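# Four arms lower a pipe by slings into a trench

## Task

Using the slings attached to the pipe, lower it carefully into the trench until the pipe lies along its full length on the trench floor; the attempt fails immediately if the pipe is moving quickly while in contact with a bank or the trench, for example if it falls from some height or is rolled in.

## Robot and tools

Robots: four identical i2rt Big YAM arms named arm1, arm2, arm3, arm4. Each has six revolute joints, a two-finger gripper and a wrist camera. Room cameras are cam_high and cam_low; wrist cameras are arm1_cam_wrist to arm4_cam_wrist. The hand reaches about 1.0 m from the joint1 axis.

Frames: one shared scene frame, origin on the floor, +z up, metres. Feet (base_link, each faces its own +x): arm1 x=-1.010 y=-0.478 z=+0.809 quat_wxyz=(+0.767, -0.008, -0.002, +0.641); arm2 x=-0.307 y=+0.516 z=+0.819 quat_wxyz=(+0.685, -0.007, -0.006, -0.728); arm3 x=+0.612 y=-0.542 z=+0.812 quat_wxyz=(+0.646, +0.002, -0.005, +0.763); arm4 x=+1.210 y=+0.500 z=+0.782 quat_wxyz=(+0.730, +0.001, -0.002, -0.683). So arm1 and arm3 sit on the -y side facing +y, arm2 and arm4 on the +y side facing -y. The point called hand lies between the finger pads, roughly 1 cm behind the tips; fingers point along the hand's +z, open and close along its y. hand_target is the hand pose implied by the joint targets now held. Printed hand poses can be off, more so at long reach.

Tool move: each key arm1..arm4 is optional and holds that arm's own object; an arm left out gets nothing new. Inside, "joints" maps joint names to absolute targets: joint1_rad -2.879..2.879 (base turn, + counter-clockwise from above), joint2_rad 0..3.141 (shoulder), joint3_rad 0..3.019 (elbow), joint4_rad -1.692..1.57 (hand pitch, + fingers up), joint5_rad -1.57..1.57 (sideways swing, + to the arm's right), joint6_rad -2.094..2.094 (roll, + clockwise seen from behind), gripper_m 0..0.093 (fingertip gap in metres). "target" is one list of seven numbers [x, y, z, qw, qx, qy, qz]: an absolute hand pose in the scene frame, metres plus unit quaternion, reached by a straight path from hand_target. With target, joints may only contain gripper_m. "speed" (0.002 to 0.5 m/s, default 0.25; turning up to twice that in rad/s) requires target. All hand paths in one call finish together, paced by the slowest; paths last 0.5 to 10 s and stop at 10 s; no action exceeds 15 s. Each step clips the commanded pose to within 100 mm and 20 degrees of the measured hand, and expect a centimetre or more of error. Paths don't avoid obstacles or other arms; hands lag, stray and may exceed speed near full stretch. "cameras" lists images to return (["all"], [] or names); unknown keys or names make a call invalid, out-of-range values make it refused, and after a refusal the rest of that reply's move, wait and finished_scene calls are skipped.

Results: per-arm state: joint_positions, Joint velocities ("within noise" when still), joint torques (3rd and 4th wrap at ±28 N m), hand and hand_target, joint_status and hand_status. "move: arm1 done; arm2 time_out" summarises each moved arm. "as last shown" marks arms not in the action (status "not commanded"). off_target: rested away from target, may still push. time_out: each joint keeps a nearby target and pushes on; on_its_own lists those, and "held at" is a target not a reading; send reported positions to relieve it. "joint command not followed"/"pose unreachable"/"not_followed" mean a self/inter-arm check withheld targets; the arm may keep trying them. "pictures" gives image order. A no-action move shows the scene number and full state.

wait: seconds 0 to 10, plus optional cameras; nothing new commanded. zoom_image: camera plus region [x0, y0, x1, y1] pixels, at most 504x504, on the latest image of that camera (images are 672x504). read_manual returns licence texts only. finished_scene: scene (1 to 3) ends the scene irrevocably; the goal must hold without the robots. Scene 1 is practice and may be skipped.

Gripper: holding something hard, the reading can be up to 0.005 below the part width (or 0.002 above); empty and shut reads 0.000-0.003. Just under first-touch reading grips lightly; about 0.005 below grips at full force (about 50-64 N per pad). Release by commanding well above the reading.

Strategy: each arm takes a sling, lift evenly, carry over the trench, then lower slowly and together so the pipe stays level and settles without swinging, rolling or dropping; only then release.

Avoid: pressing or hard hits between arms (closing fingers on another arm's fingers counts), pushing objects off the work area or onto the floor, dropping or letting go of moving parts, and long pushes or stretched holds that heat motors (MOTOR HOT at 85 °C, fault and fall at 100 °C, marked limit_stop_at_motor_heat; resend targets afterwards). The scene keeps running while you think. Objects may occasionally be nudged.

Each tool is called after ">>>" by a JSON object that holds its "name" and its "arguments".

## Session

>>> {"name": "move", "arguments": {}}

>>> {"name": "zoom_image", "arguments": {"camera": "cam_low", "region": [100, 150, 540, 440]}}

Scene clock: 0.00 s.
Joint torques (N m): no reading
Heat: arm1: hottest joint2_rad 30 °C; arm2: hottest gripper 29 °C; arm3: hottest joint2_rad 29 °C; arm4: hottest joint5_rad 29 °C.
Joint velocities: within noise
arm1.joint_positions: joint1_rad=+0.181 joint2_rad=+0.602 joint3_rad=+1.316 joint4_rad=-1.375 joint5_rad=-0.192 joint6_rad=-0.163 gripper_m=+0.09396
arm1.joint_status: not commanded
arm1.hand: x=-1.0501 y=-0.2454 z=+1.3080 quat_wxyz=(-0.278, +0.713, -0.545, -0.341) (m; scene frame)
arm1.hand_target: x=-1.0502 y=-0.2475 z=+1.3183 quat_wxyz=(-0.286, +0.710, -0.541, -0.348) (m; scene frame)
arm1.hand_status: not commanded
arm2.joint_positions: joint1_rad=-0.039 joint2_rad=+0.499 joint3_rad=+1.459 joint4_rad=-1.321 joint5_rad=-0.112 joint6_rad=+0.052 gripper_m=+0.09396
arm2.joint_status: not commanded
arm2.hand: x=-0.3042 y=+0.3551 z=+1.4198 quat_wxyz=(-0.429, -0.599, -0.556, +0.384) (m; scene frame)
arm2.hand_target: x=-0.3038 y=+0.3587 z=+1.4302 quat_wxyz=(-0.436, -0.593, -0.552, +0.392) (m; scene frame)
arm2.hand_status: not commanded
arm3.joint_positions: joint1_rad=+0.407 joint2_rad=+0.468 joint3_rad=+1.336 joint4_rad=-1.245 joint5_rad=-0.228 joint6_rad=-0.247 gripper_m=+0.09396
arm3.joint_status: not commanded
arm3.hand: x=+0.4772 y=-0.4122 z=+1.3771 quat_wxyz=(-0.254, +0.787, -0.239, -0.508) (m; scene frame)
arm3.hand_target: x=+0.4794 y=-0.4157 z=+1.3869 quat_wxyz=(-0.260, +0.782, -0.236, -0.516) (m; scene frame)
arm3.hand_status: not commanded
arm4.joint_positions: joint1_rad=+0.227 joint2_rad=+0.629 joint3_rad=+1.327 joint4_rad=-1.242 joint5_rad=-0.022 joint6_rad=+0.203 gripper_m=+0.09396
arm4.joint_status: not commanded
arm4.hand: x=+1.2851 y=+0.2546 z=+1.3092 quat_wxyz=(-0.429, -0.584, -0.645, +0.243) (m; scene frame)
arm4.hand_target: x=+1.2844 y=+0.2567 z=+1.3242 quat_wxyz=(-0.441, -0.578, -0.639, +0.250) (m; scene frame)
arm4.hand_status: not commanded
pictures: arm1_cam_wrist, arm2_cam_wrist, arm3_cam_wrist, arm4_cam_wrist, cam_high, cam_low

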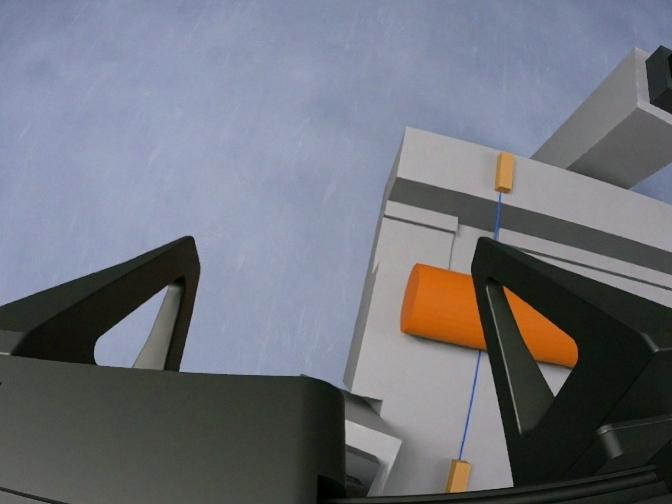

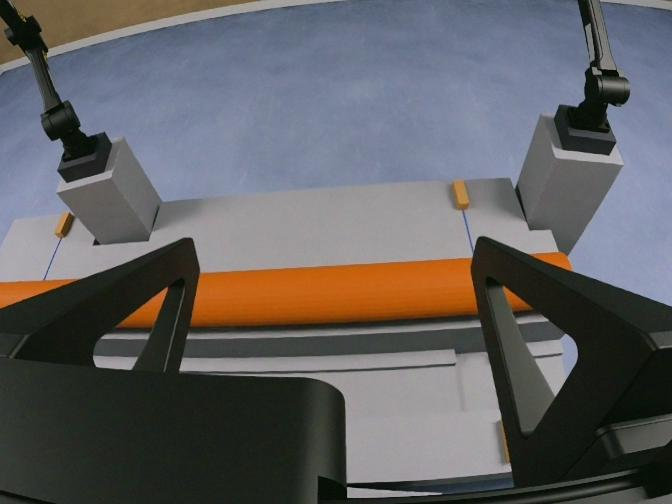

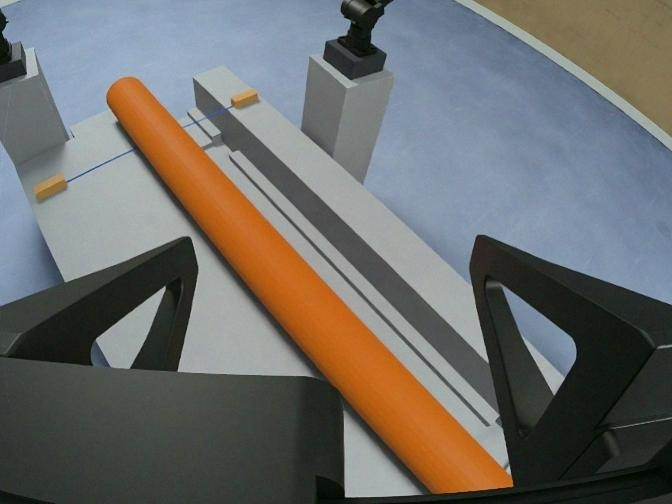

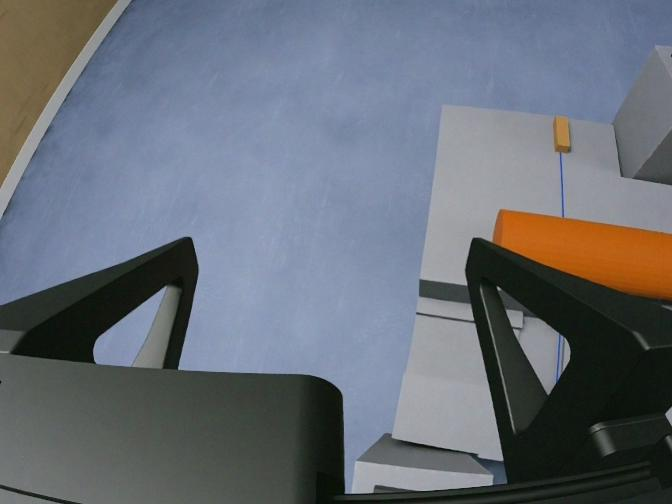

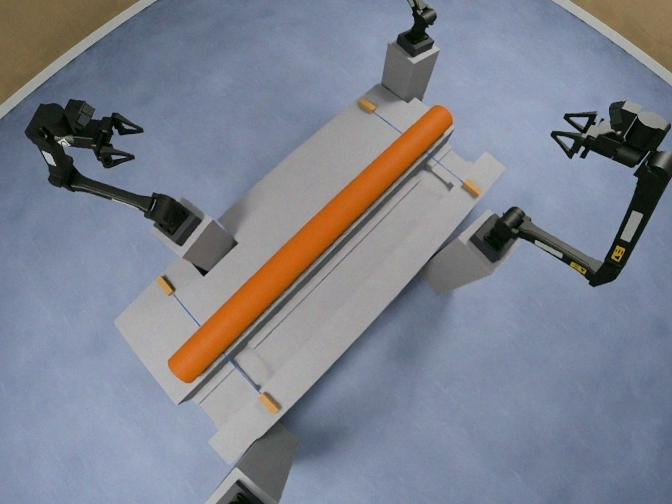

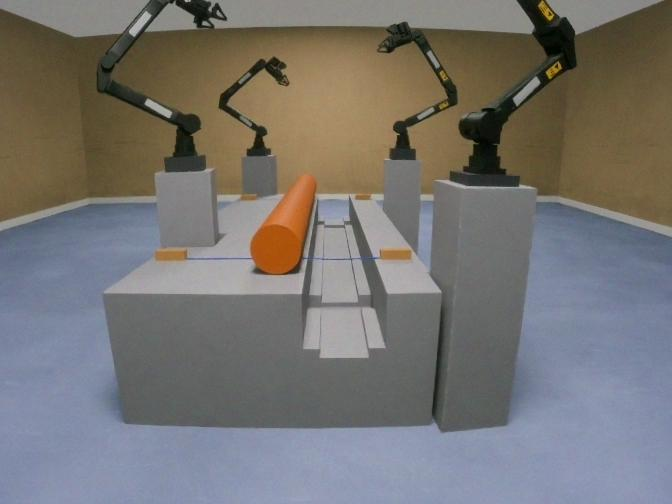

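Scaled by 1.145.

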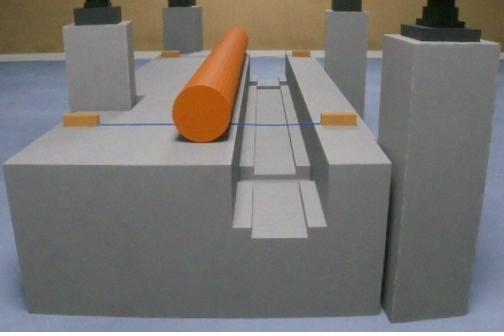

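>>> {"name": "move", "arguments": {"arm1": {"joints": {"joint1_rad": -1.384, "joint2_rad": 2.05, "joint3_rad": 0.74, "joint4_rad": -0.29, "joint5_rad": 0, "joint6_rad": -1.562}}, "arm2": {"joints": {"joint1_rad": -0.979, "joint2_rad": 2.19, "joint3_rad": 1.04, "joint4_rad": -0.45, "joint5_rad": 0, "joint6_rad": -1.036}}, "arm3": {"joints": {"joint1_rad": -1.598, "joint2_rad": 2.0, "joint3_rad": 0.52, "joint4_rad": -0.11, "joint5_rad": 0, "joint6_rad": -1.432}}, "arm4": {"joints": {"joint1_rad": -1.051, "joint2_rad": 2.02, "joint3_rad": 0.883, "joint4_rad": -0.455, "joint5_rad": 0, "joint6_rad": -0.968}}}}

>>> {"name": "move", "arguments": {"arm1": {"target": [-0.650, -0.492, 0.58, 0, 0.7071, -0.7071, 0], "speed": 0.2}, "arm2": {"target": [-0.685, 0.295, 0.58, 0, -0.7071, -0.7071, 0], "speed": 0.2}, "arm3": {"target": [0.915, -0.515, 0.58, 0, 0.7071, -0.7071, 0], "speed": 0.2}, "arm4": {"target": [0.897, 0.290, 0.58, 0, -0.7071, -0.7071, 0], "speed": 0.2}, "cameras": ["all"]}}

Scene clock: 12.90 s.
Joint torques (N m): arm1=[0.32 -13.1 2.78 0.95 -0.13 -0.11] | arm2=[0.26 -18.49 4.62 0.01 -0.21 0.04] | arm3=[1.14 -13.16 0.92 0.38 -0.3 -0.06] | arm4=[0.56 -15.56 3.44 0.59 -0.04 -0.01]
Heat: arm1: hottest joint2_rad 30 °C; arm2: hottest joint3_rad 30 °C; arm3: hottest joint2_rad 29 °C; arm4: hottest joint3_rad 31 °C.
move: arm1 done; arm2 done; arm3 done; arm4 done
Joint velocities: within noise
arm1.joint_positions: joint1_rad=-1.388 joint2_rad=+2.037 joint3_rad=+0.739 joint4_rad=-0.301 joint5_rad=+0.001 joint6_rad=-1.552 gripper_m=+0.09397
arm1.joint_status: all done
arm1.hand: x=-0.6593 y=-0.4789 z=+0.6383 quat_wxyz=(+0.009, +0.702, -0.712, -0.001) (m; scene frame)
arm1.hand_target: x=-0.6597 y=-0.4773 z=+0.6341 quat_wxyz=(+0.009, +0.707, -0.707, -0.002) (m; scene frame)
arm1.hand_status: not commanded
arm2.joint_positions: joint1_rad=-0.988 joint2_rad=+2.204 joint3_rad=+1.035 joint4_rad=-0.464 joint5_rad=+0.001 joint6_rad=-1.029 gripper_m=+0.09397
arm2.joint_status: all done
arm2.hand: x=-0.6848 y=+0.2967 z=+0.6224 quat_wxyz=(-0.013, -0.714, -0.700, -0.023) (m; scene frame)
arm2.hand_target: x=-0.6919 y=+0.2876 z=+0.6290 quat_wxyz=(-0.009, -0.708, -0.706, -0.008) (m; scene frame)
arm2.hand_status: not commanded
arm3.joint_positions: joint1_rad=-1.599 joint2_rad=+1.995 joint3_rad=+0.520 joint4_rad=-0.120 joint5_rad=+0.002 joint6_rad=-1.425 gripper_m=+0.09397
arm3.joint_status: all done
arm3.hand: x=+0.8805 y=-0.5045 z=+0.6347 quat_wxyz=(+0.005, +0.704, -0.710, -0.009) (m; scene frame)
arm3.hand_target: x=+0.8810 y=-0.5039 z=+0.6334 quat_wxyz=(+0.003, +0.707, -0.707, -0.008) (m; scene frame)
arm3.hand_status: not commanded
arm4.joint_positions: joint1_rad=-1.054 joint2_rad=+2.033 joint3_rad=+0.881 joint4_rad=-0.467 joint5_rad=+0.002 joint6_rad=-0.954 gripper_m=+0.09396
arm4.joint_status: all done
arm4.hand: x=+0.8804 y=+0.2826 z=+0.6256 quat_wxyz=(-0.006, -0.719, -0.695, -0.025) (m; scene frame)
arm4.hand_target: x=+0.8746 y=+0.2771 z=+0.6307 quat_wxyz=(-0.004, -0.713, -0.701, -0.011) (m; scene frame)
arm4.hand_status: not commanded

Scene clock: 14.00 s.
Joint torques (N m): arm1=[-0.5 -13.63 2.52 0.96 -0.15 -0.14] | arm2=[-0.03 -18.02 3.28 0.12 -0.08 0.07] | arm3=[0.79 -15.21 0.31 0.42 -0.11 -0.07] | arm4=[0.97 -14.68 2.04 0.7 0.09 -0.02]
Heat: arm1: hottest joint2_rad 30 °C; arm2: hottest joint3_rad 30 °C; arm3: hottest joint2_rad 29 °C; arm4: hottest joint3_rad 31 °C.
move: arm1 done; arm2 done; arm3 done; arm4 done
Joint velocities: within noise
arm1.joint_positions: joint1_rad=-1.424 joint2_rad=+2.206 joint3_rad=+0.784 joint4_rad=-0.171 joint5_rad=-0.007 joint6_rad=-1.596 gripper_m=+0.09397
arm1.joint_status: not commanded
arm1.hand: x=-0.6549 y=-0.4906 z=+0.5853 quat_wxyz=(+0.003, +0.705, -0.709, -0.002) (m; scene frame)
arm1.hand_target: x=-0.6500 y=-0.4921 z=+0.5802 quat_wxyz=(+0.000, +0.707, -0.707, +0.000) (m; scene frame)
arm1.hand_status: done (0.007 m and 0.6 deg from the pose sent, 0.060 m and 1.3 deg at the start)
arm2.joint_positions: joint1_rad=-0.988 joint2_rad=+2.309 joint3_rad=+1.031 joint4_rad=-0.325 joint5_rad=+0.012 joint6_rad=-1.036 gripper_m=+0.09397
arm2.joint_status: not commanded
arm2.hand: x=-0.6808 y=+0.3004 z=+0.5772 quat_wxyz=(-0.004, -0.712, -0.702, -0.010) (m; scene frame)
arm2.hand_target: x=-0.6850 y=+0.2949 z=+0.5801 quat_wxyz=(+0.000, -0.707, -0.707, +0.000) (m; scene frame)
arm2.hand_status: done (0.007 m and 1.5 deg from the pose sent, 0.042 m and 3.3 deg at the start)
arm3.joint_positions: joint1_rad=-1.640 joint2_rad=+2.199 joint3_rad=+0.643 joint4_rad=-0.021 joint5_rad=+0.007 joint6_rad=-1.473 gripper_m=+0.09397
arm3.joint_status: not commanded
arm3.hand: x=+0.9149 y=-0.5127 z=+0.5824 quat_wxyz=(+0.000, +0.707, -0.708, -0.002) (m; scene frame)
arm3.hand_target: x=+0.9150 y=-0.5150 z=+0.5801 quat_wxyz=(+0.000, +0.707, -0.707, +0.000) (m; scene frame)
arm3.hand_status: done (0.003 m and 0.2 deg from the pose sent, 0.066 m and 1.3 deg at the start)
arm4.joint_positions: joint1_rad=-1.054 joint2_rad=+2.141 joint3_rad=+0.814 joint4_rad=-0.264 joint5_rad=+0.003 joint6_rad=-0.965 gripper_m=+0.09396
arm4.joint_status: not commanded
arm4.hand: x=+0.9008 y=+0.2960 z=+0.5772 quat_wxyz=(-0.003, -0.715, -0.699, -0.011) (m; scene frame)
arm4.hand_target: x=+0.8971 y=+0.2899 z=+0.5800 quat_wxyz=(+0.000, -0.707, -0.707, +0.000) (m; scene frame)
arm4.hand_status: done (0.008 m and 1.9 deg from the pose sent, 0.049 m and 3.5 deg at the start)
pictures: arm1_cam_wrist, arm2_cam_wrist, arm3_cam_wrist, arm4_cam_wrist, cam_high, cam_low

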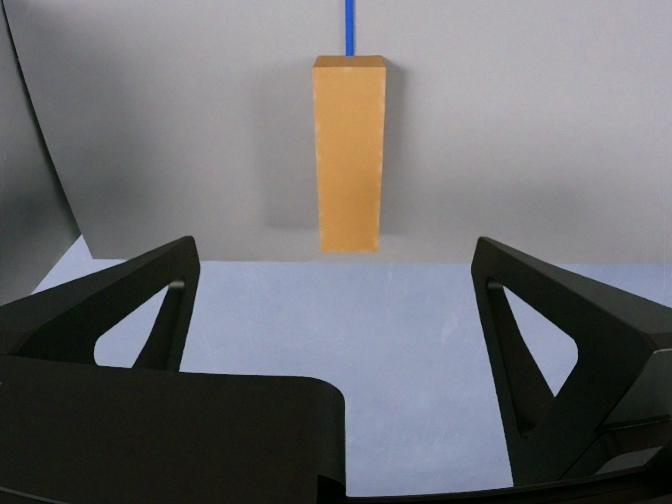

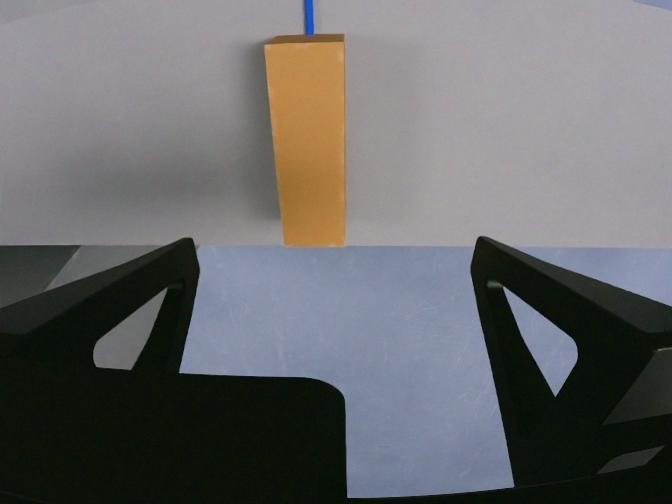

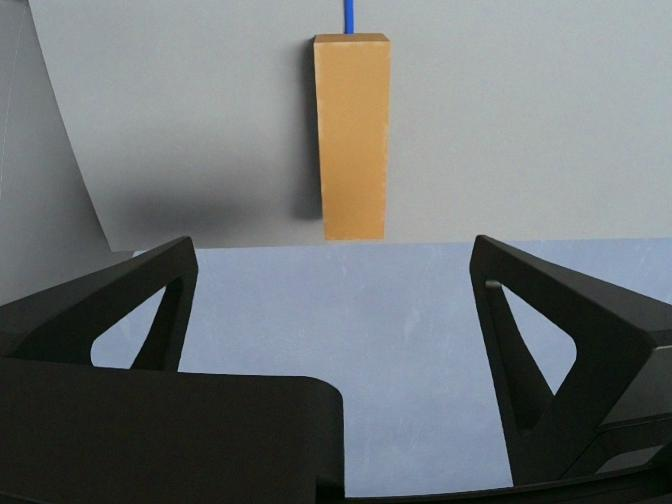

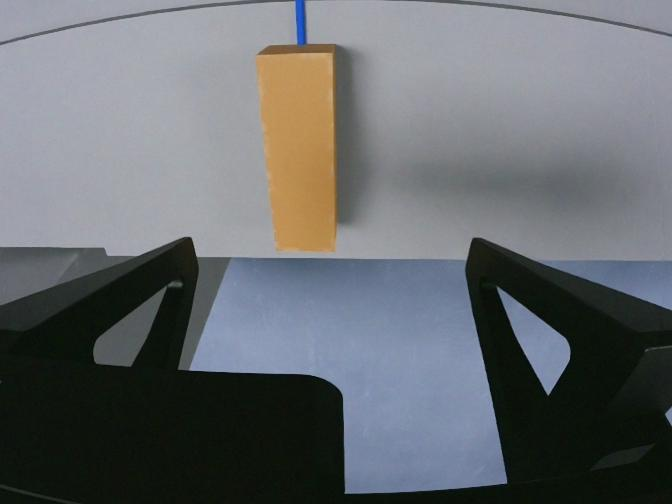

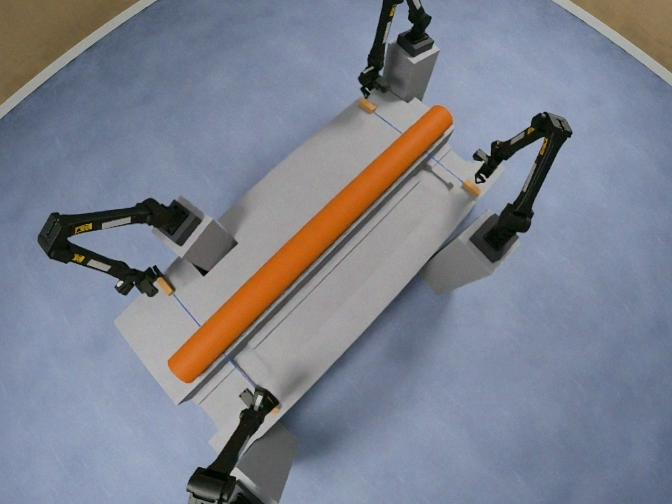

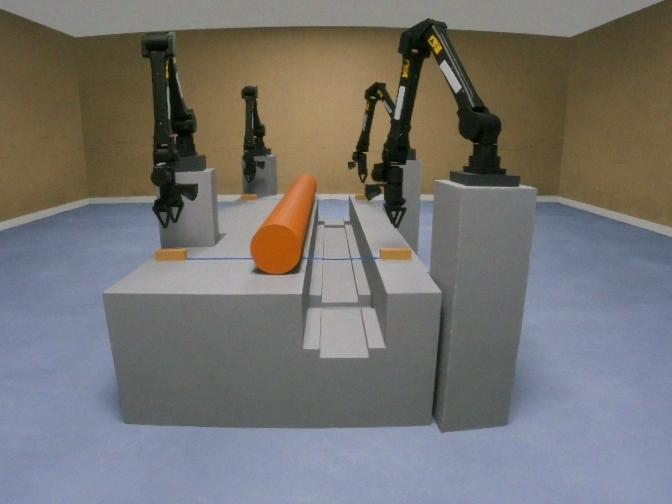

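>>> {"name": "move", "arguments": {"arm1": {"target": [-0.645, -0.506, 0.466, 0, 0.7071, -0.7071, 0], "speed": 0.12}, "arm2": {"target": [-0.675, 0.303, 0.473, 0, -0.7071, -0.7071, 0], "speed": 0.12}, "arm3": {"target": [0.923, -0.522, 0.469, 0, 0.7071, -0.7071, 0], "speed": 0.12}, "arm4": {"target": [0.911, 0.302, 0.474, 0, -0.7071, -0.7071, 0], "speed": 0.12}, "cameras": ["all"]}}

Scene clock: 28.70 s.
Joint torques (N m): arm1=[-0.56 -14.45 0.59 1.07 -0.15 -0.1] | arm2=[-0.62 -17.9 2.61 0.09 -0.07 0.08] | arm3=[0.5 -16.85 -0.95 0.4 -0.11 -0.03] | arm4=[0.44 -14.86 0.76 0.64 0.08 -0.01]
Heat: arm1: hottest joint2_rad 31 °C; arm2: hottest joint2_rad 30 °C; arm3: hottest joint2_rad 30 °C; arm4: hottest joint3_rad 30 °C.
move: arm1 done; arm2 off_target; arm3 done; arm4 done
Joint velocities: within noise
arm1.joint_positions: joint1_rad=-1.456 joint2_rad=+2.540 joint3_rad=+0.959 joint4_rad=+0.003 joint5_rad=-0.007 joint6_rad=-1.631 gripper_m=+0.09397
arm1.joint_status: not commanded
arm1.hand: x=-0.6400 y=-0.5037 z=+0.4750 quat_wxyz=(-0.001, +0.706, -0.708, +0.003) (m; scene frame)
arm1.hand_target: x=-0.6452 y=-0.5060 z=+0.4663 quat_wxyz=(+0.000, +0.707, -0.707, +0.000) (m; scene frame)
arm1.hand_status: done (0.010 m and 0.4 deg from the pose sent, 0.121 m and 0.6 deg at the start)
arm2.joint_positions: joint1_rad=-0.988 joint2_rad=+2.582 joint3_rad=+1.117 joint4_rad=-0.145 joint5_rad=+0.012 joint6_rad=-1.044 gripper_m=+0.09397
arm2.joint_status: not commanded
arm2.hand: x=-0.6639 y=+0.3084 z=+0.4720 quat_wxyz=(-0.005, -0.709, -0.705, -0.014) (m; scene frame)
arm2.hand_target: x=-0.6750 y=+0.3029 z=+0.4733 quat_wxyz=(+0.000, -0.707, -0.707, +0.000) (m; scene frame)
arm2.hand_status: off_target (0.012 m and 1.7 deg from the pose sent, 0.104 m and 1.5 deg at the start)
arm3.joint_positions: joint1_rad=-1.664 joint2_rad=+2.558 joint3_rad=+0.824 joint4_rad=+0.160 joint5_rad=+0.007 joint6_rad=-1.501 gripper_m=+0.09397
arm3.joint_status: not commanded
arm3.hand: x=+0.9247 y=-0.5183 z=+0.4728 quat_wxyz=(-0.001, +0.708, -0.706, -0.001) (m; scene frame)
arm3.hand_target: x=+0.9230 y=-0.5219 z=+0.4691 quat_wxyz=(+0.000, +0.707, -0.707, +0.000) (m; scene frame)
arm3.hand_status: done (0.006 m and 0.2 deg from the pose sent, 0.114 m and 0.2 deg at the start)
arm4.joint_positions: joint1_rad=-1.054 joint2_rad=+2.449 joint3_rad=+0.874 joint4_rad=-0.018 joint5_rad=+0.003 joint6_rad=-0.972 gripper_m=+0.09396
arm4.joint_status: not commanded
arm4.hand: x=+0.9187 y=+0.3072 z=+0.4734 quat_wxyz=(-0.003, -0.713, -0.701, -0.012) (m; scene frame)
arm4.hand_target: x=+0.9112 y=+0.3020 z=+0.4742 quat_wxyz=(+0.000, -0.707, -0.707, +0.000) (m; scene frame)
arm4.hand_status: done (0.009 m and 1.7 deg from the pose sent, 0.104 m and 1.9 deg at the start)
pictures: arm1_cam_wrist, arm2_cam_wrist, arm3_cam_wrist, arm4_cam_wrist, cam_high, cam_low

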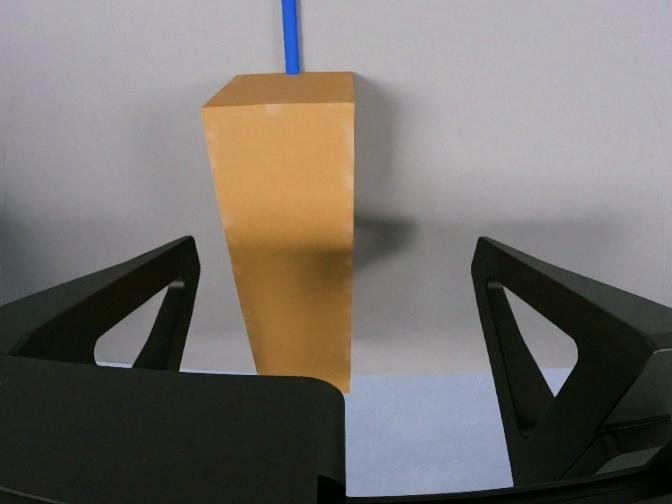

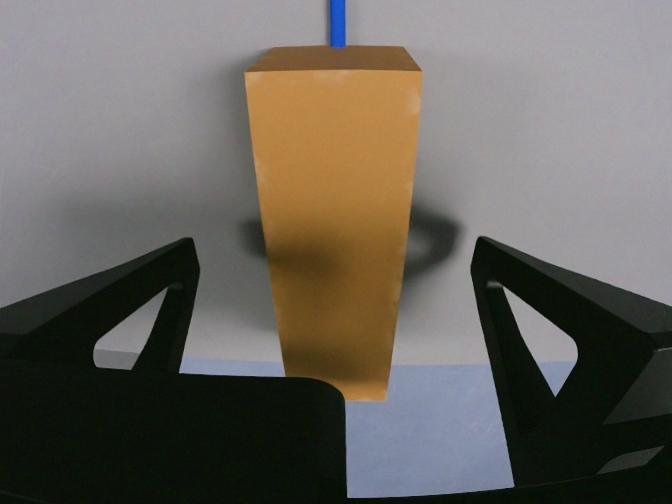

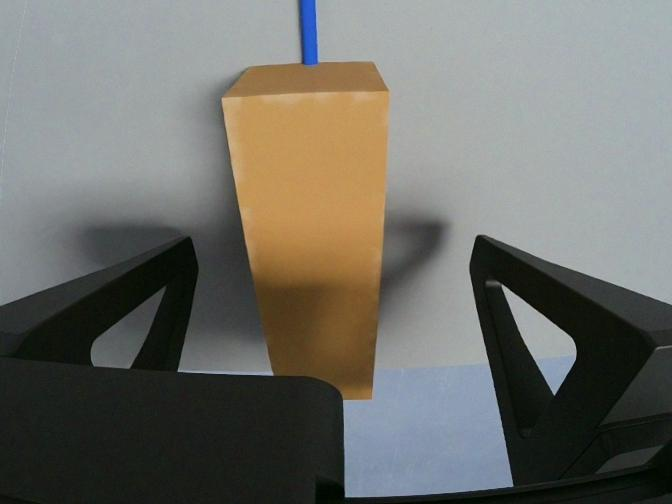

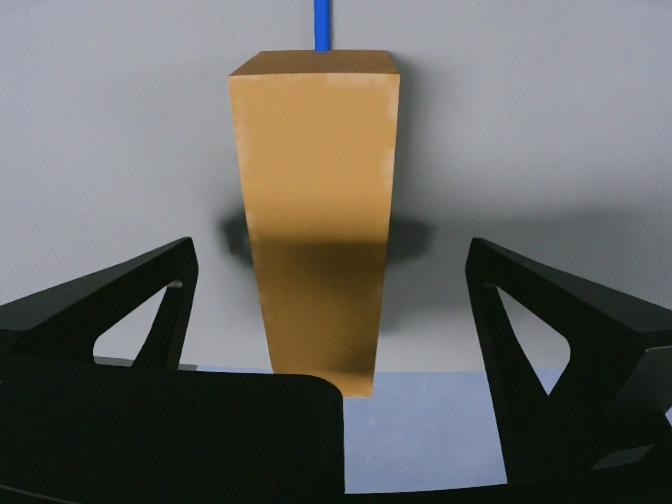

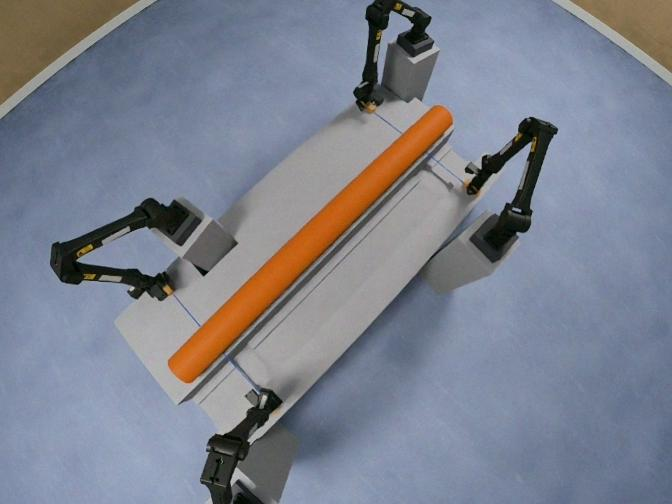

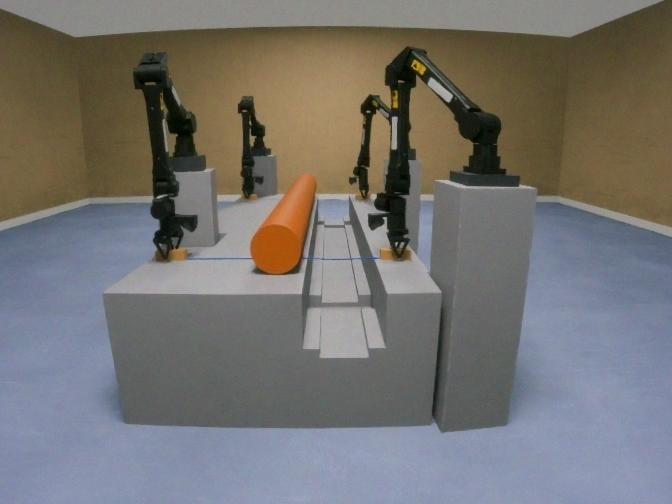

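>>> {"name": "move", "arguments": {"arm1": {"target": [-0.657, -0.506, 0.459, 0, 0.7071, -0.7071, 0], "speed": 0.1}, "arm2": {"target": [-0.675, 0.303, 0.468, 0, -0.7071, -0.7071, 0], "speed": 0.1}, "arm3": {"target": [0.917, -0.522, 0.464, 0, 0.7071, -0.7071, 0], "speed": 0.1}, "arm4": {"target": [0.915, 0.302, 0.469, 0, -0.7071, -0.7071, 0], "speed": 0.1}}}

>>> {"name": "move", "arguments": {"arm1": {"joints": {"gripper_m": 0.015}}, "arm2": {"joints": {"gripper_m": 0.015}}, "arm3": {"joints": {"gripper_m": 0.015}}, "arm4": {"joints": {"gripper_m": 0.015}}, "cameras": ["all"]}}

Scene clock: 35.37 s.
Joint torques (N m): arm1=[-0.79 -13.74 -0.7 1.2 -0.2 -0.09] | arm2=[-0.62 -17.32 2.73 0.09 -0.08 0.06] | arm3=[0.56 -15.85 -1.37 0.46 -0.11 -0.04] | arm4=[0.79 -13.8 0.62 0.7 0.09 0.06]
Heat: arm1: hottest joint2_rad 31 °C; arm2: hottest joint2_rad 31 °C; arm3: hottest joint2_rad 30 °C; arm4: hottest joint3_rad 30 °C.
move: arm1 off_target; arm2 done; arm3 off_target; arm4 done
Joint velocities: within noise
arm1.joint_positions: joint1_rad=-1.456 joint2_rad=+2.552 joint3_rad=+0.953 joint4_rad=+0.042 joint5_rad=-0.007 joint6_rad=-1.633 gripper_m=+0.09397
arm1.joint_status: not commanded
arm1.hand: x=-0.6394 y=-0.5039 z=+0.4710 quat_wxyz=(-0.009, +0.707, -0.707, +0.011) (m; scene frame)
arm1.hand_target: x=-0.6571 y=-0.5057 z=+0.4599 quat_wxyz=(+0.000, +0.707, -0.707, +0.000) (m; scene frame)
arm1.hand_status: off_target (0.021 m and 1.6 deg from the pose sent, 0.023 m and 0.4 deg at the start)
arm2.joint_positions: joint1_rad=-0.988 joint2_rad=+2.584 joint3_rad=+1.125 joint4_rad=-0.140 joint5_rad=+0.012 joint6_rad=-1.044 gripper_m=+0.09397
arm2.joint_status: not commanded
arm2.hand: x=-0.6687 y=+0.3057 z=+0.4715 quat_wxyz=(-0.003, -0.709, -0.705, -0.008) (m; scene frame)
arm2.hand_target: x=-0.6750 y=+0.3029 z=+0.4682 quat_wxyz=(+0.000, -0.707, -0.707, +0.000) (m; scene frame)
arm2.hand_status: done (0.008 m and 1.1 deg from the pose sent, 0.013 m and 1.7 deg at the start)
arm3.joint_positions: joint1_rad=-1.664 joint2_rad=+2.566 joint3_rad=+0.824 joint4_rad=+0.182 joint5_rad=+0.007 joint6_rad=-1.502 gripper_m=+0.09397
arm3.joint_status: not commanded
arm3.hand: x=+0.9262 y=-0.5181 z=+0.4704 quat_wxyz=(-0.006, +0.708, -0.706, +0.004) (m; scene frame)
arm3.hand_target: x=+0.9169 y=-0.5218 z=+0.4643 quat_wxyz=(+0.000, +0.707, -0.707, +0.000) (m; scene frame)
arm3.hand_status: off_target (0.012 m and 0.9 deg from the pose sent, 0.012 m and 0.2 deg at the start)
arm4.joint_positions: joint1_rad=-1.054 joint2_rad=+2.453 joint3_rad=+0.874 joint4_rad=-0.002 joint5_rad=+0.003 joint6_rad=-0.972 gripper_m=+0.09396
arm4.joint_status: not commanded
arm4.hand: x=+0.9169 y=+0.3061 z=+0.4721 quat_wxyz=(-0.002, -0.713, -0.702, -0.006) (m; scene frame)
arm4.hand_target: x=+0.9151 y=+0.3020 z=+0.4691 quat_wxyz=(+0.000, -0.707, -0.707, +0.000) (m; scene frame)
arm4.hand_status: done (0.005 m and 1.1 deg from the pose sent, 0.008 m and 1.6 deg at the start)

Scene clock: 36.03 s.
Joint torques (N m): arm1=[-1.26 -13.98 -0.38 0.91 -0.14 -0.1] | arm2=[-0.67 -17.03 2.58 0.06 -0.07 0.07] | arm3=[0.5 -15.85 -1.32 0.35 -0.14 -0.03] | arm4=[0.91 -13.74 0.64 0.68 0.07 0.06]
Heat: arm1: hottest joint2_rad 31 °C; arm2: hottest joint2_rad 31 °C; arm3: hottest joint2_rad 30 °C; arm4: hottest joint3_rad 30 °C.
move: arm1 off_target; arm2 off_target; arm3 off_target; arm4 off_target
Joint velocities: within noise
arm1.joint_positions: joint1_rad=-1.457 joint2_rad=+2.553 joint3_rad=+0.949 joint4_rad=+0.043 joint5_rad=-0.007 joint6_rad=-1.634 gripper_m=+0.03408
arm1.joint_status: gripper_m off_target (ended at +0.03410, target +0.01500)
arm1.hand: x=-0.6416 y=-0.5039 z=+0.4708 quat_wxyz=(-0.008, +0.707, -0.707, +0.010) (m; scene frame)
arm1.hand_target: x=-0.6572 y=-0.5057 z=+0.4598 quat_wxyz=(+0.000, +0.707, -0.707, +0.000) (m; scene frame)
arm1.hand_status: not commanded
arm2.joint_positions: joint1_rad=-0.988 joint2_rad=+2.584 joint3_rad=+1.127 joint4_rad=-0.139 joint5_rad=+0.012 joint6_rad=-1.045 gripper_m=+0.03457
arm2.joint_status: gripper_m off_target (ended at +0.03460, target +0.01500)
arm2.hand: x=-0.6697 y=+0.3051 z=+0.4716 quat_wxyz=(-0.003, -0.709, -0.705, -0.007) (m; scene frame)
arm2.hand_target: x=-0.6749 y=+0.3030 z=+0.4682 quat_wxyz=(+0.000, -0.707, -0.707, +0.000) (m; scene frame)
arm2.hand_status: not commanded
arm3.joint_positions: joint1_rad=-1.664 joint2_rad=+2.567 joint3_rad=+0.824 joint4_rad=+0.184 joint5_rad=+0.007 joint6_rad=-1.503 gripper_m=+0.03484
arm3.joint_status: gripper_m off_target (ended at +0.03487, target +0.01500)
arm3.hand: x=+0.9265 y=-0.5182 z=+0.4703 quat_wxyz=(-0.007, +0.708, -0.706, +0.004) (m; scene frame)
arm3.hand_target: x=+0.9169 y=-0.5218 z=+0.4643 quat_wxyz=(+0.000, +0.707, -0.707, +0.000) (m; scene frame)
arm3.hand_status: not commanded
arm4.joint_positions: joint1_rad=-1.054 joint2_rad=+2.453 joint3_rad=+0.874 joint4_rad=+0.000 joint5_rad=+0.003 joint6_rad=-0.973 gripper_m=+0.03496
arm4.joint_status: gripper_m off_target (ended at +0.03498, target +0.01500)
arm4.hand: x=+0.9166 y=+0.3059 z=+0.4721 quat_wxyz=(-0.002, -0.712, -0.702, -0.005) (m; scene frame)
arm4.hand_target: x=+0.9152 y=+0.3020 z=+0.4691 quat_wxyz=(+0.000, -0.707, -0.707, +0.000) (m; scene frame)
arm4.hand_status: not commanded
pictures: arm1_cam_wrist, arm2_cam_wrist, arm3_cam_wrist, arm4_cam_wrist, cam_high, cam_low

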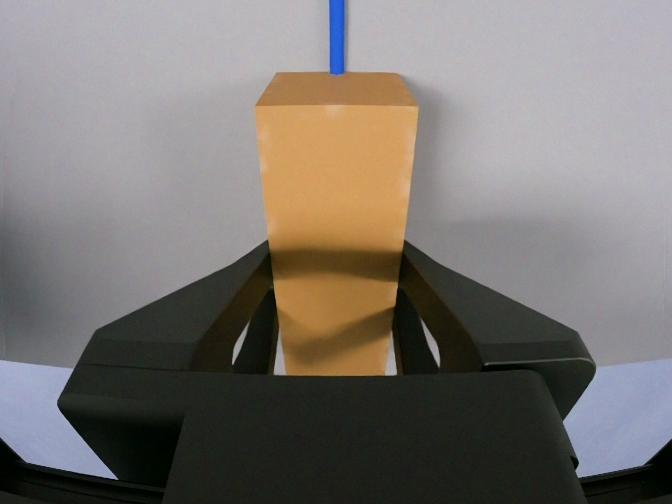

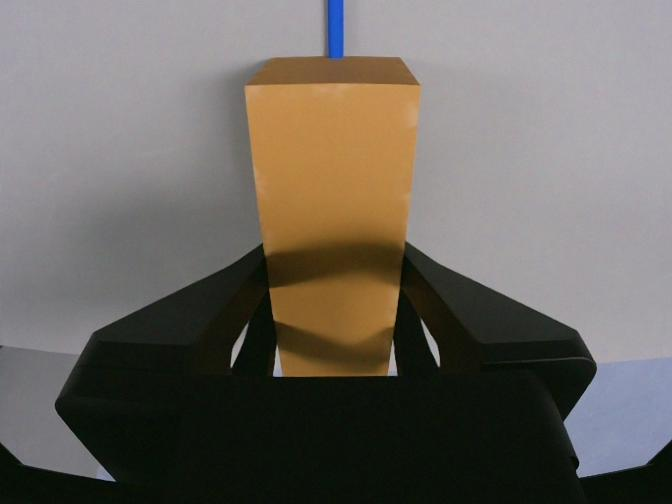

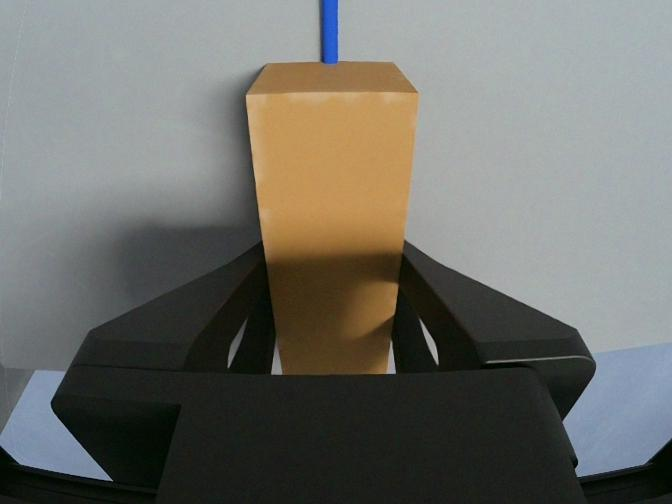

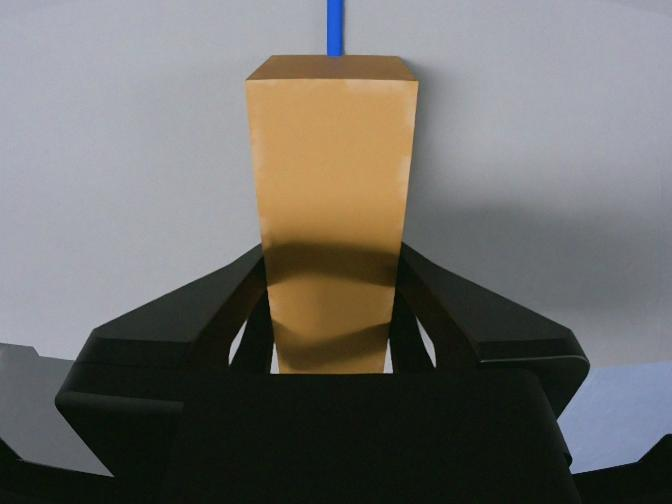

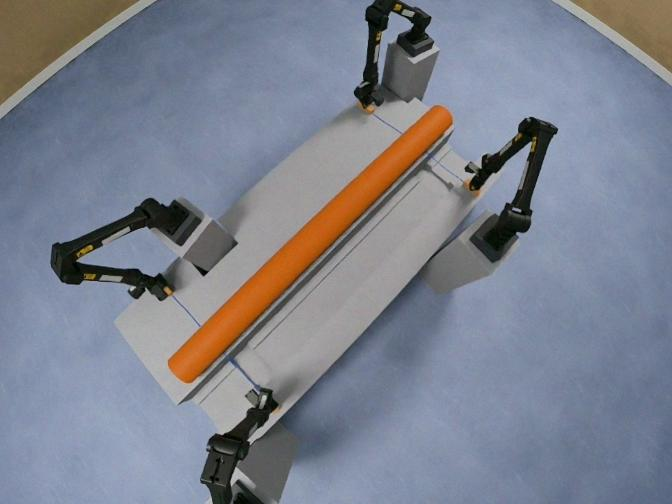

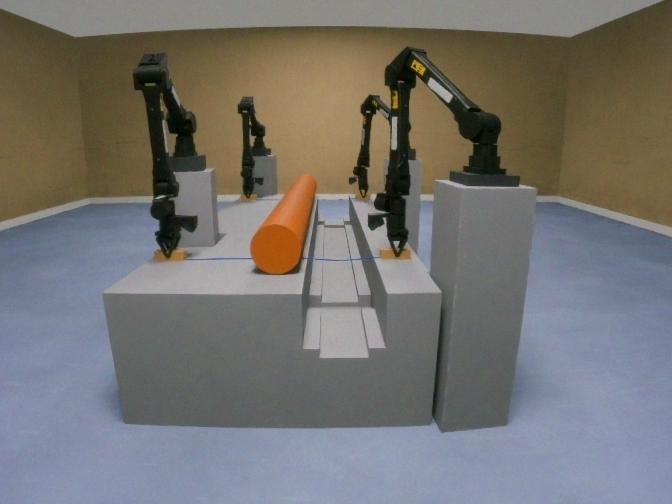

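>>> {"name": "move", "arguments": {"arm1": {"target": [-0.640, -0.346, 0.735, 0, 0.7071, -0.7071, 0], "speed": 0.18}, "arm2": {"target": [-0.670, 0.128, 0.742, 0, -0.7071, -0.7071, 0], "speed": 0.18}, "arm3": {"target": [0.935, -0.346, 0.734, 0, 0.7071, -0.7071, 0], "speed": 0.18}, "arm4": {"target": [0.905, 0.126, 0.747, 0, -0.7071, -0.7071, 0], "speed": 0.18}}}

>>> {"name": "move", "arguments": {"arm1": {"target": [-0.632, -0.348, 0.775, 0, 0.7071, -0.7071, 0], "speed": 0.06}, "arm2": {"target": [-0.678, 0.124, 0.822, 0, -0.7071, -0.7071, 0], "speed": 0.06}, "arm3": {"target": [0.942, -0.348, 0.772, 0, 0.7071, -0.7071, 0], "speed": 0.06}, "arm4": {"target": [0.895, 0.122, 0.832, 0, -0.7071, -0.7071, 0], "speed": 0.06}, "cameras": ["all"]}}

>>> {"name": "zoom_image", "arguments": {"camera": "cam_low", "region": [140, 130, 440, 300]}}

Scene clock: 50.60 s.
Joint torques (N m): arm1=[-0.15 -14.51 6.98 0.08 -0.13 0.09] | arm2=[-0.03 -19.78 10.3 -0.95 -0.17 0.23] | arm3=[1.44 -16.15 6.05 -0.39 -0.25 0.11] | arm4=[0.79 -17.55 8.44 -0.31 0.06 0.3]
Heat: arm1: hottest joint2_rad 32 °C; arm2: hottest joint2_rad 31 °C; arm3: hottest joint2_rad 30 °C; arm4: hottest joint3_rad 29 °C.
move: arm1 off_target; arm2 off_target; arm3 off_target; arm4 off_target
Joint velocities: within noise
arm1.joint_positions: joint1_rad=-1.055 joint2_rad=+1.817 joint3_rad=+0.816 joint4_rad=-0.602 joint5_rad=-0.013 joint6_rad=-1.240 gripper_m=+0.03408
arm1.joint_status: not commanded
arm1.hand: x=-0.6531 y=-0.3519 z=+0.7265 quat_wxyz=(+0.010, +0.710, -0.704, -0.005) (m; scene frame)
arm1.hand_target: x=-0.6401 y=-0.3461 z=+0.7352 quat_wxyz=(+0.000, +0.707, -0.707, +0.000) (m; scene frame)
arm1.hand_status: off_target (0.017 m and 1.3 deg from the pose sent, 0.308 m and 1.5 deg at the start)
arm2.joint_positions: joint1_rad=-0.696 joint2_rad=+2.081 joint3_rad=+1.248 joint4_rad=-0.789 joint5_rad=+0.011 joint6_rad=-0.757 gripper_m=+0.03457
arm2.joint_status: not commanded
arm2.hand: x=-0.6593 y=+0.1450 z=+0.7259 quat_wxyz=(+0.001, -0.707, -0.707, -0.019) (m; scene frame)
arm2.hand_target: x=-0.6695 y=+0.1284 z=+0.7424 quat_wxyz=(+0.000, -0.707, -0.707, +0.000) (m; scene frame)
arm2.hand_status: off_target (0.026 m and 2.2 deg from the pose sent, 0.323 m and 0.9 deg at the start)
arm3.joint_positions: joint1_rad=-1.190 joint2_rad=+1.795 joint3_rad=+0.776 joint4_rad=-0.576 joint5_rad=+0.007 joint6_rad=-1.029 gripper_m=+0.03484
arm3.joint_status: not commanded
arm3.hand: x=+0.9265 y=-0.3527 z=+0.7282 quat_wxyz=(+0.008, +0.709, -0.706, -0.002) (m; scene frame)
arm3.hand_target: x=+0.9348 y=-0.3461 z=+0.7340 quat_wxyz=(+0.000, +0.707, -0.707, +0.000) (m; scene frame)
arm3.hand_status: off_target (0.012 m and 1.0 deg from the pose sent, 0.315 m and 1.0 deg at the start)
arm4.joint_positions: joint1_rad=-0.754 joint2_rad=+1.898 joint3_rad=+1.092 joint4_rad=-0.810 joint5_rad=+0.004 joint6_rad=-0.696 gripper_m=+0.03496
arm4.joint_status: not commanded
arm4.hand: x=+0.9160 y=+0.1442 z=+0.7278 quat_wxyz=(+0.002, -0.704, -0.710, -0.023) (m; scene frame)
arm4.hand_target: x=+0.9054 y=+0.1265 z=+0.7473 quat_wxyz=(+0.000, -0.707, -0.707, +0.000) (m; scene frame)
arm4.hand_status: off_target (0.029 m and 2.7 deg from the pose sent, 0.329 m and 1.1 deg at the start)

Scene clock: 52.57 s.
Joint torques (N m): arm1=[-1.44 -18.49 8.65 -0.73 0.13 -0.08] | arm2=[-0.91 -26.4 12.7 -2.35 -0.09 0.07] | arm3=[0.38 -20.31 7.68 -0.92 -0.22 -0.05] | arm4=[-0.21 -24.47 10.96 -1.91 0.15 0.18]
Heat: arm1: hottest joint2_rad 32 °C; arm2: hottest joint2_rad 31 °C; arm3: hottest joint2_rad 30 °C; arm4: hottest joint3_rad 30 °C.
move: arm1 off_target; arm2 off_target; arm3 off_target; arm4 off_target
Joint velocities: within noise
arm1.joint_positions: joint1_rad=-1.051 joint2_rad=+1.787 joint3_rad=+0.830 joint4_rad=-0.700 joint5_rad=-0.018 joint6_rad=-1.239 gripper_m=+0.03408
arm1.joint_status: not commanded
arm1.hand: x=-0.6632 y=-0.3530 z=+0.7411 quat_wxyz=(+0.033, +0.710, -0.703, -0.019) (m; scene frame)
arm1.hand_target: x=-0.6334 y=-0.3485 z=+0.7743 quat_wxyz=(+0.000, +0.707, -0.707, +0.000) (m; scene frame)
arm1.hand_status: off_target (0.046 m and 4.4 deg from the pose sent, 0.053 m and 1.4 deg at the start)
arm2.joint_positions: joint1_rad=-0.688 joint2_rad=+2.035 joint3_rad=+1.288 joint4_rad=-0.935 joint5_rad=+0.010 joint6_rad=-0.750 gripper_m=+0.03457
arm2.joint_status: not commanded
arm2.hand: x=-0.6531 y=+0.1466 z=+0.7615 quat_wxyz=(+0.001, -0.706, -0.707, -0.048) (m; scene frame)
arm2.hand_target: x=-0.6758 y=+0.1262 z=+0.8206 quat_wxyz=(+0.000, -0.707, -0.707, +0.000) (m; scene frame)
arm2.hand_status: off_target (0.069 m and 5.5 deg from the pose sent, 0.100 m and 2.2 deg at the start)
arm3.joint_positions: joint1_rad=-1.190 joint2_rad=+1.757 joint3_rad=+0.787 joint4_rad=-0.681 joint5_rad=+0.007 joint6_rad=-1.029 gripper_m=+0.03484
arm3.joint_status: not commanded
arm3.hand: x=+0.9164 y=-0.3590 z=+0.7445 quat_wxyz=(+0.035, +0.708, -0.705, -0.008) (m; scene frame)
arm3.hand_target: x=+0.9411 y=-0.3486 z=+0.7716 quat_wxyz=(+0.000, +0.707, -0.707, +0.000) (m; scene frame)
arm3.hand_status: off_target (0.039 m and 4.2 deg from the pose sent, 0.047 m and 1.0 deg at the start)
arm4.joint_positions: joint1_rad=-0.750 joint2_rad=+1.856 joint3_rad=+1.156 joint4_rad=-0.978 joint5_rad=+0.002 joint6_rad=-0.695 gripper_m=+0.03496
arm4.joint_status: not commanded
arm4.hand: x=+0.9190 y=+0.1442 z=+0.7656 quat_wxyz=(+0.003, -0.702, -0.710, -0.054) (m; scene frame)
arm4.hand_target: x=+0.8974 y=+0.1247 z=+0.8296 quat_wxyz=(+0.000, -0.707, -0.707, +0.001) (m; scene frame)
arm4.hand_status: off_target (0.074 m and 6.2 deg from the pose sent, 0.109 m and 2.7 deg at the start)
pictures: arm1_cam_wrist, arm2_cam_wrist, arm3_cam_wrist, arm4_cam_wrist, cam_high, cam_low

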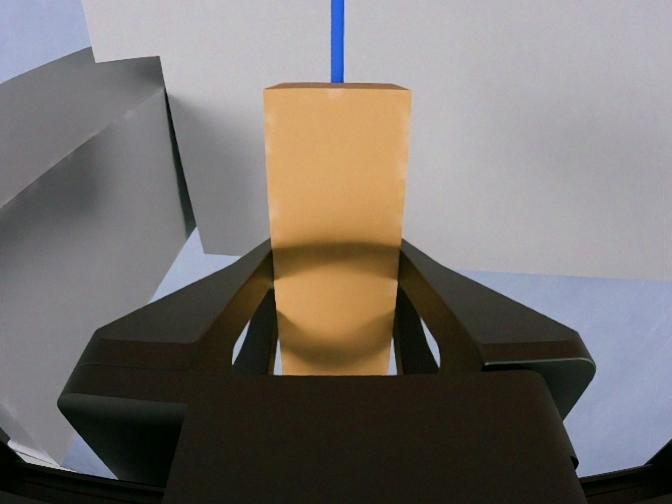

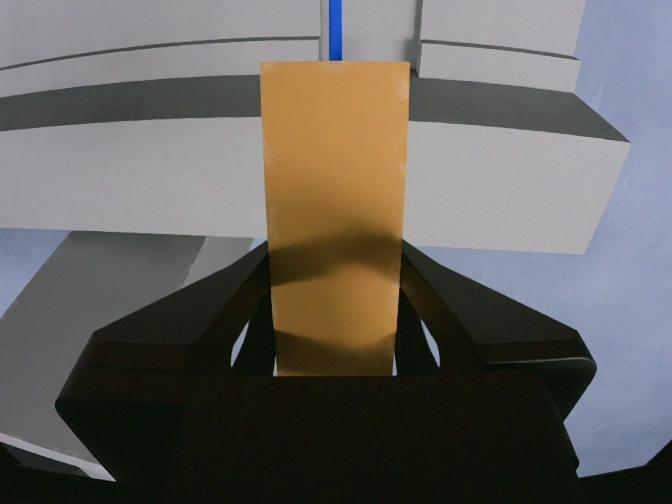

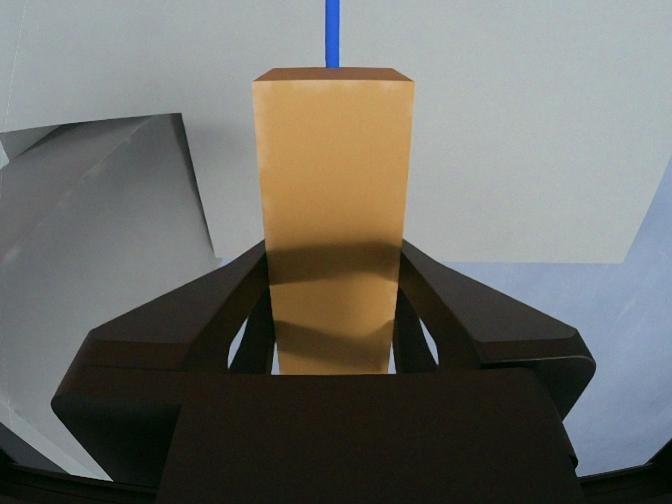

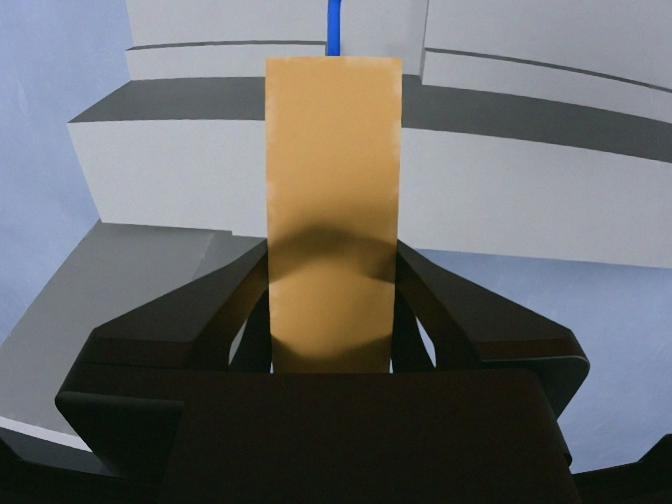

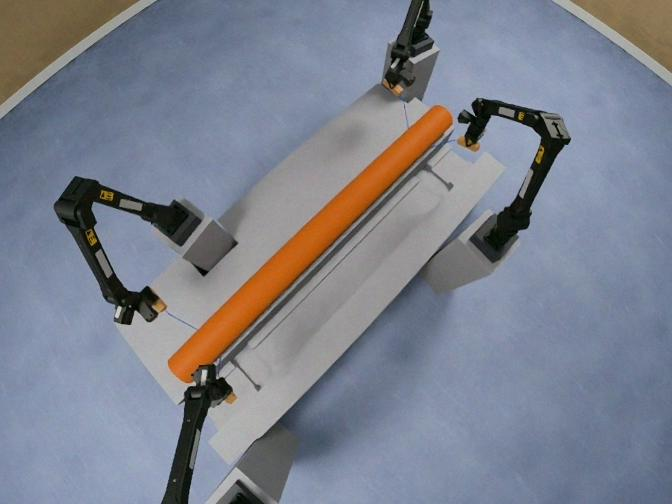

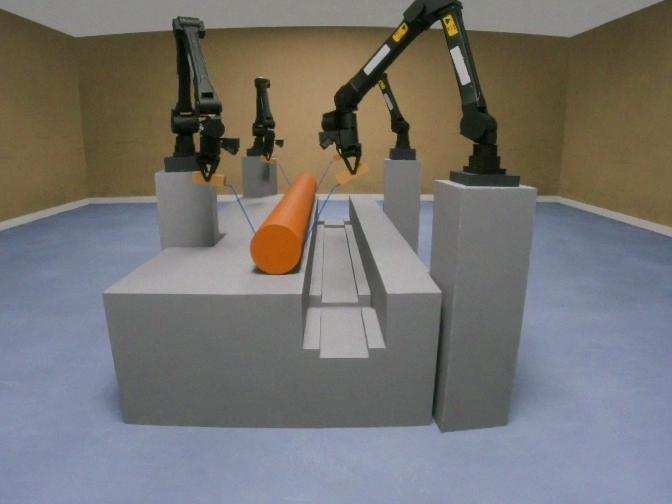

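Scaled by 1.680.

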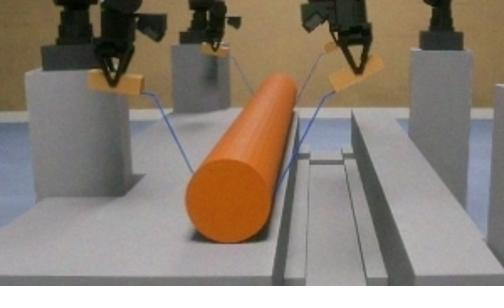

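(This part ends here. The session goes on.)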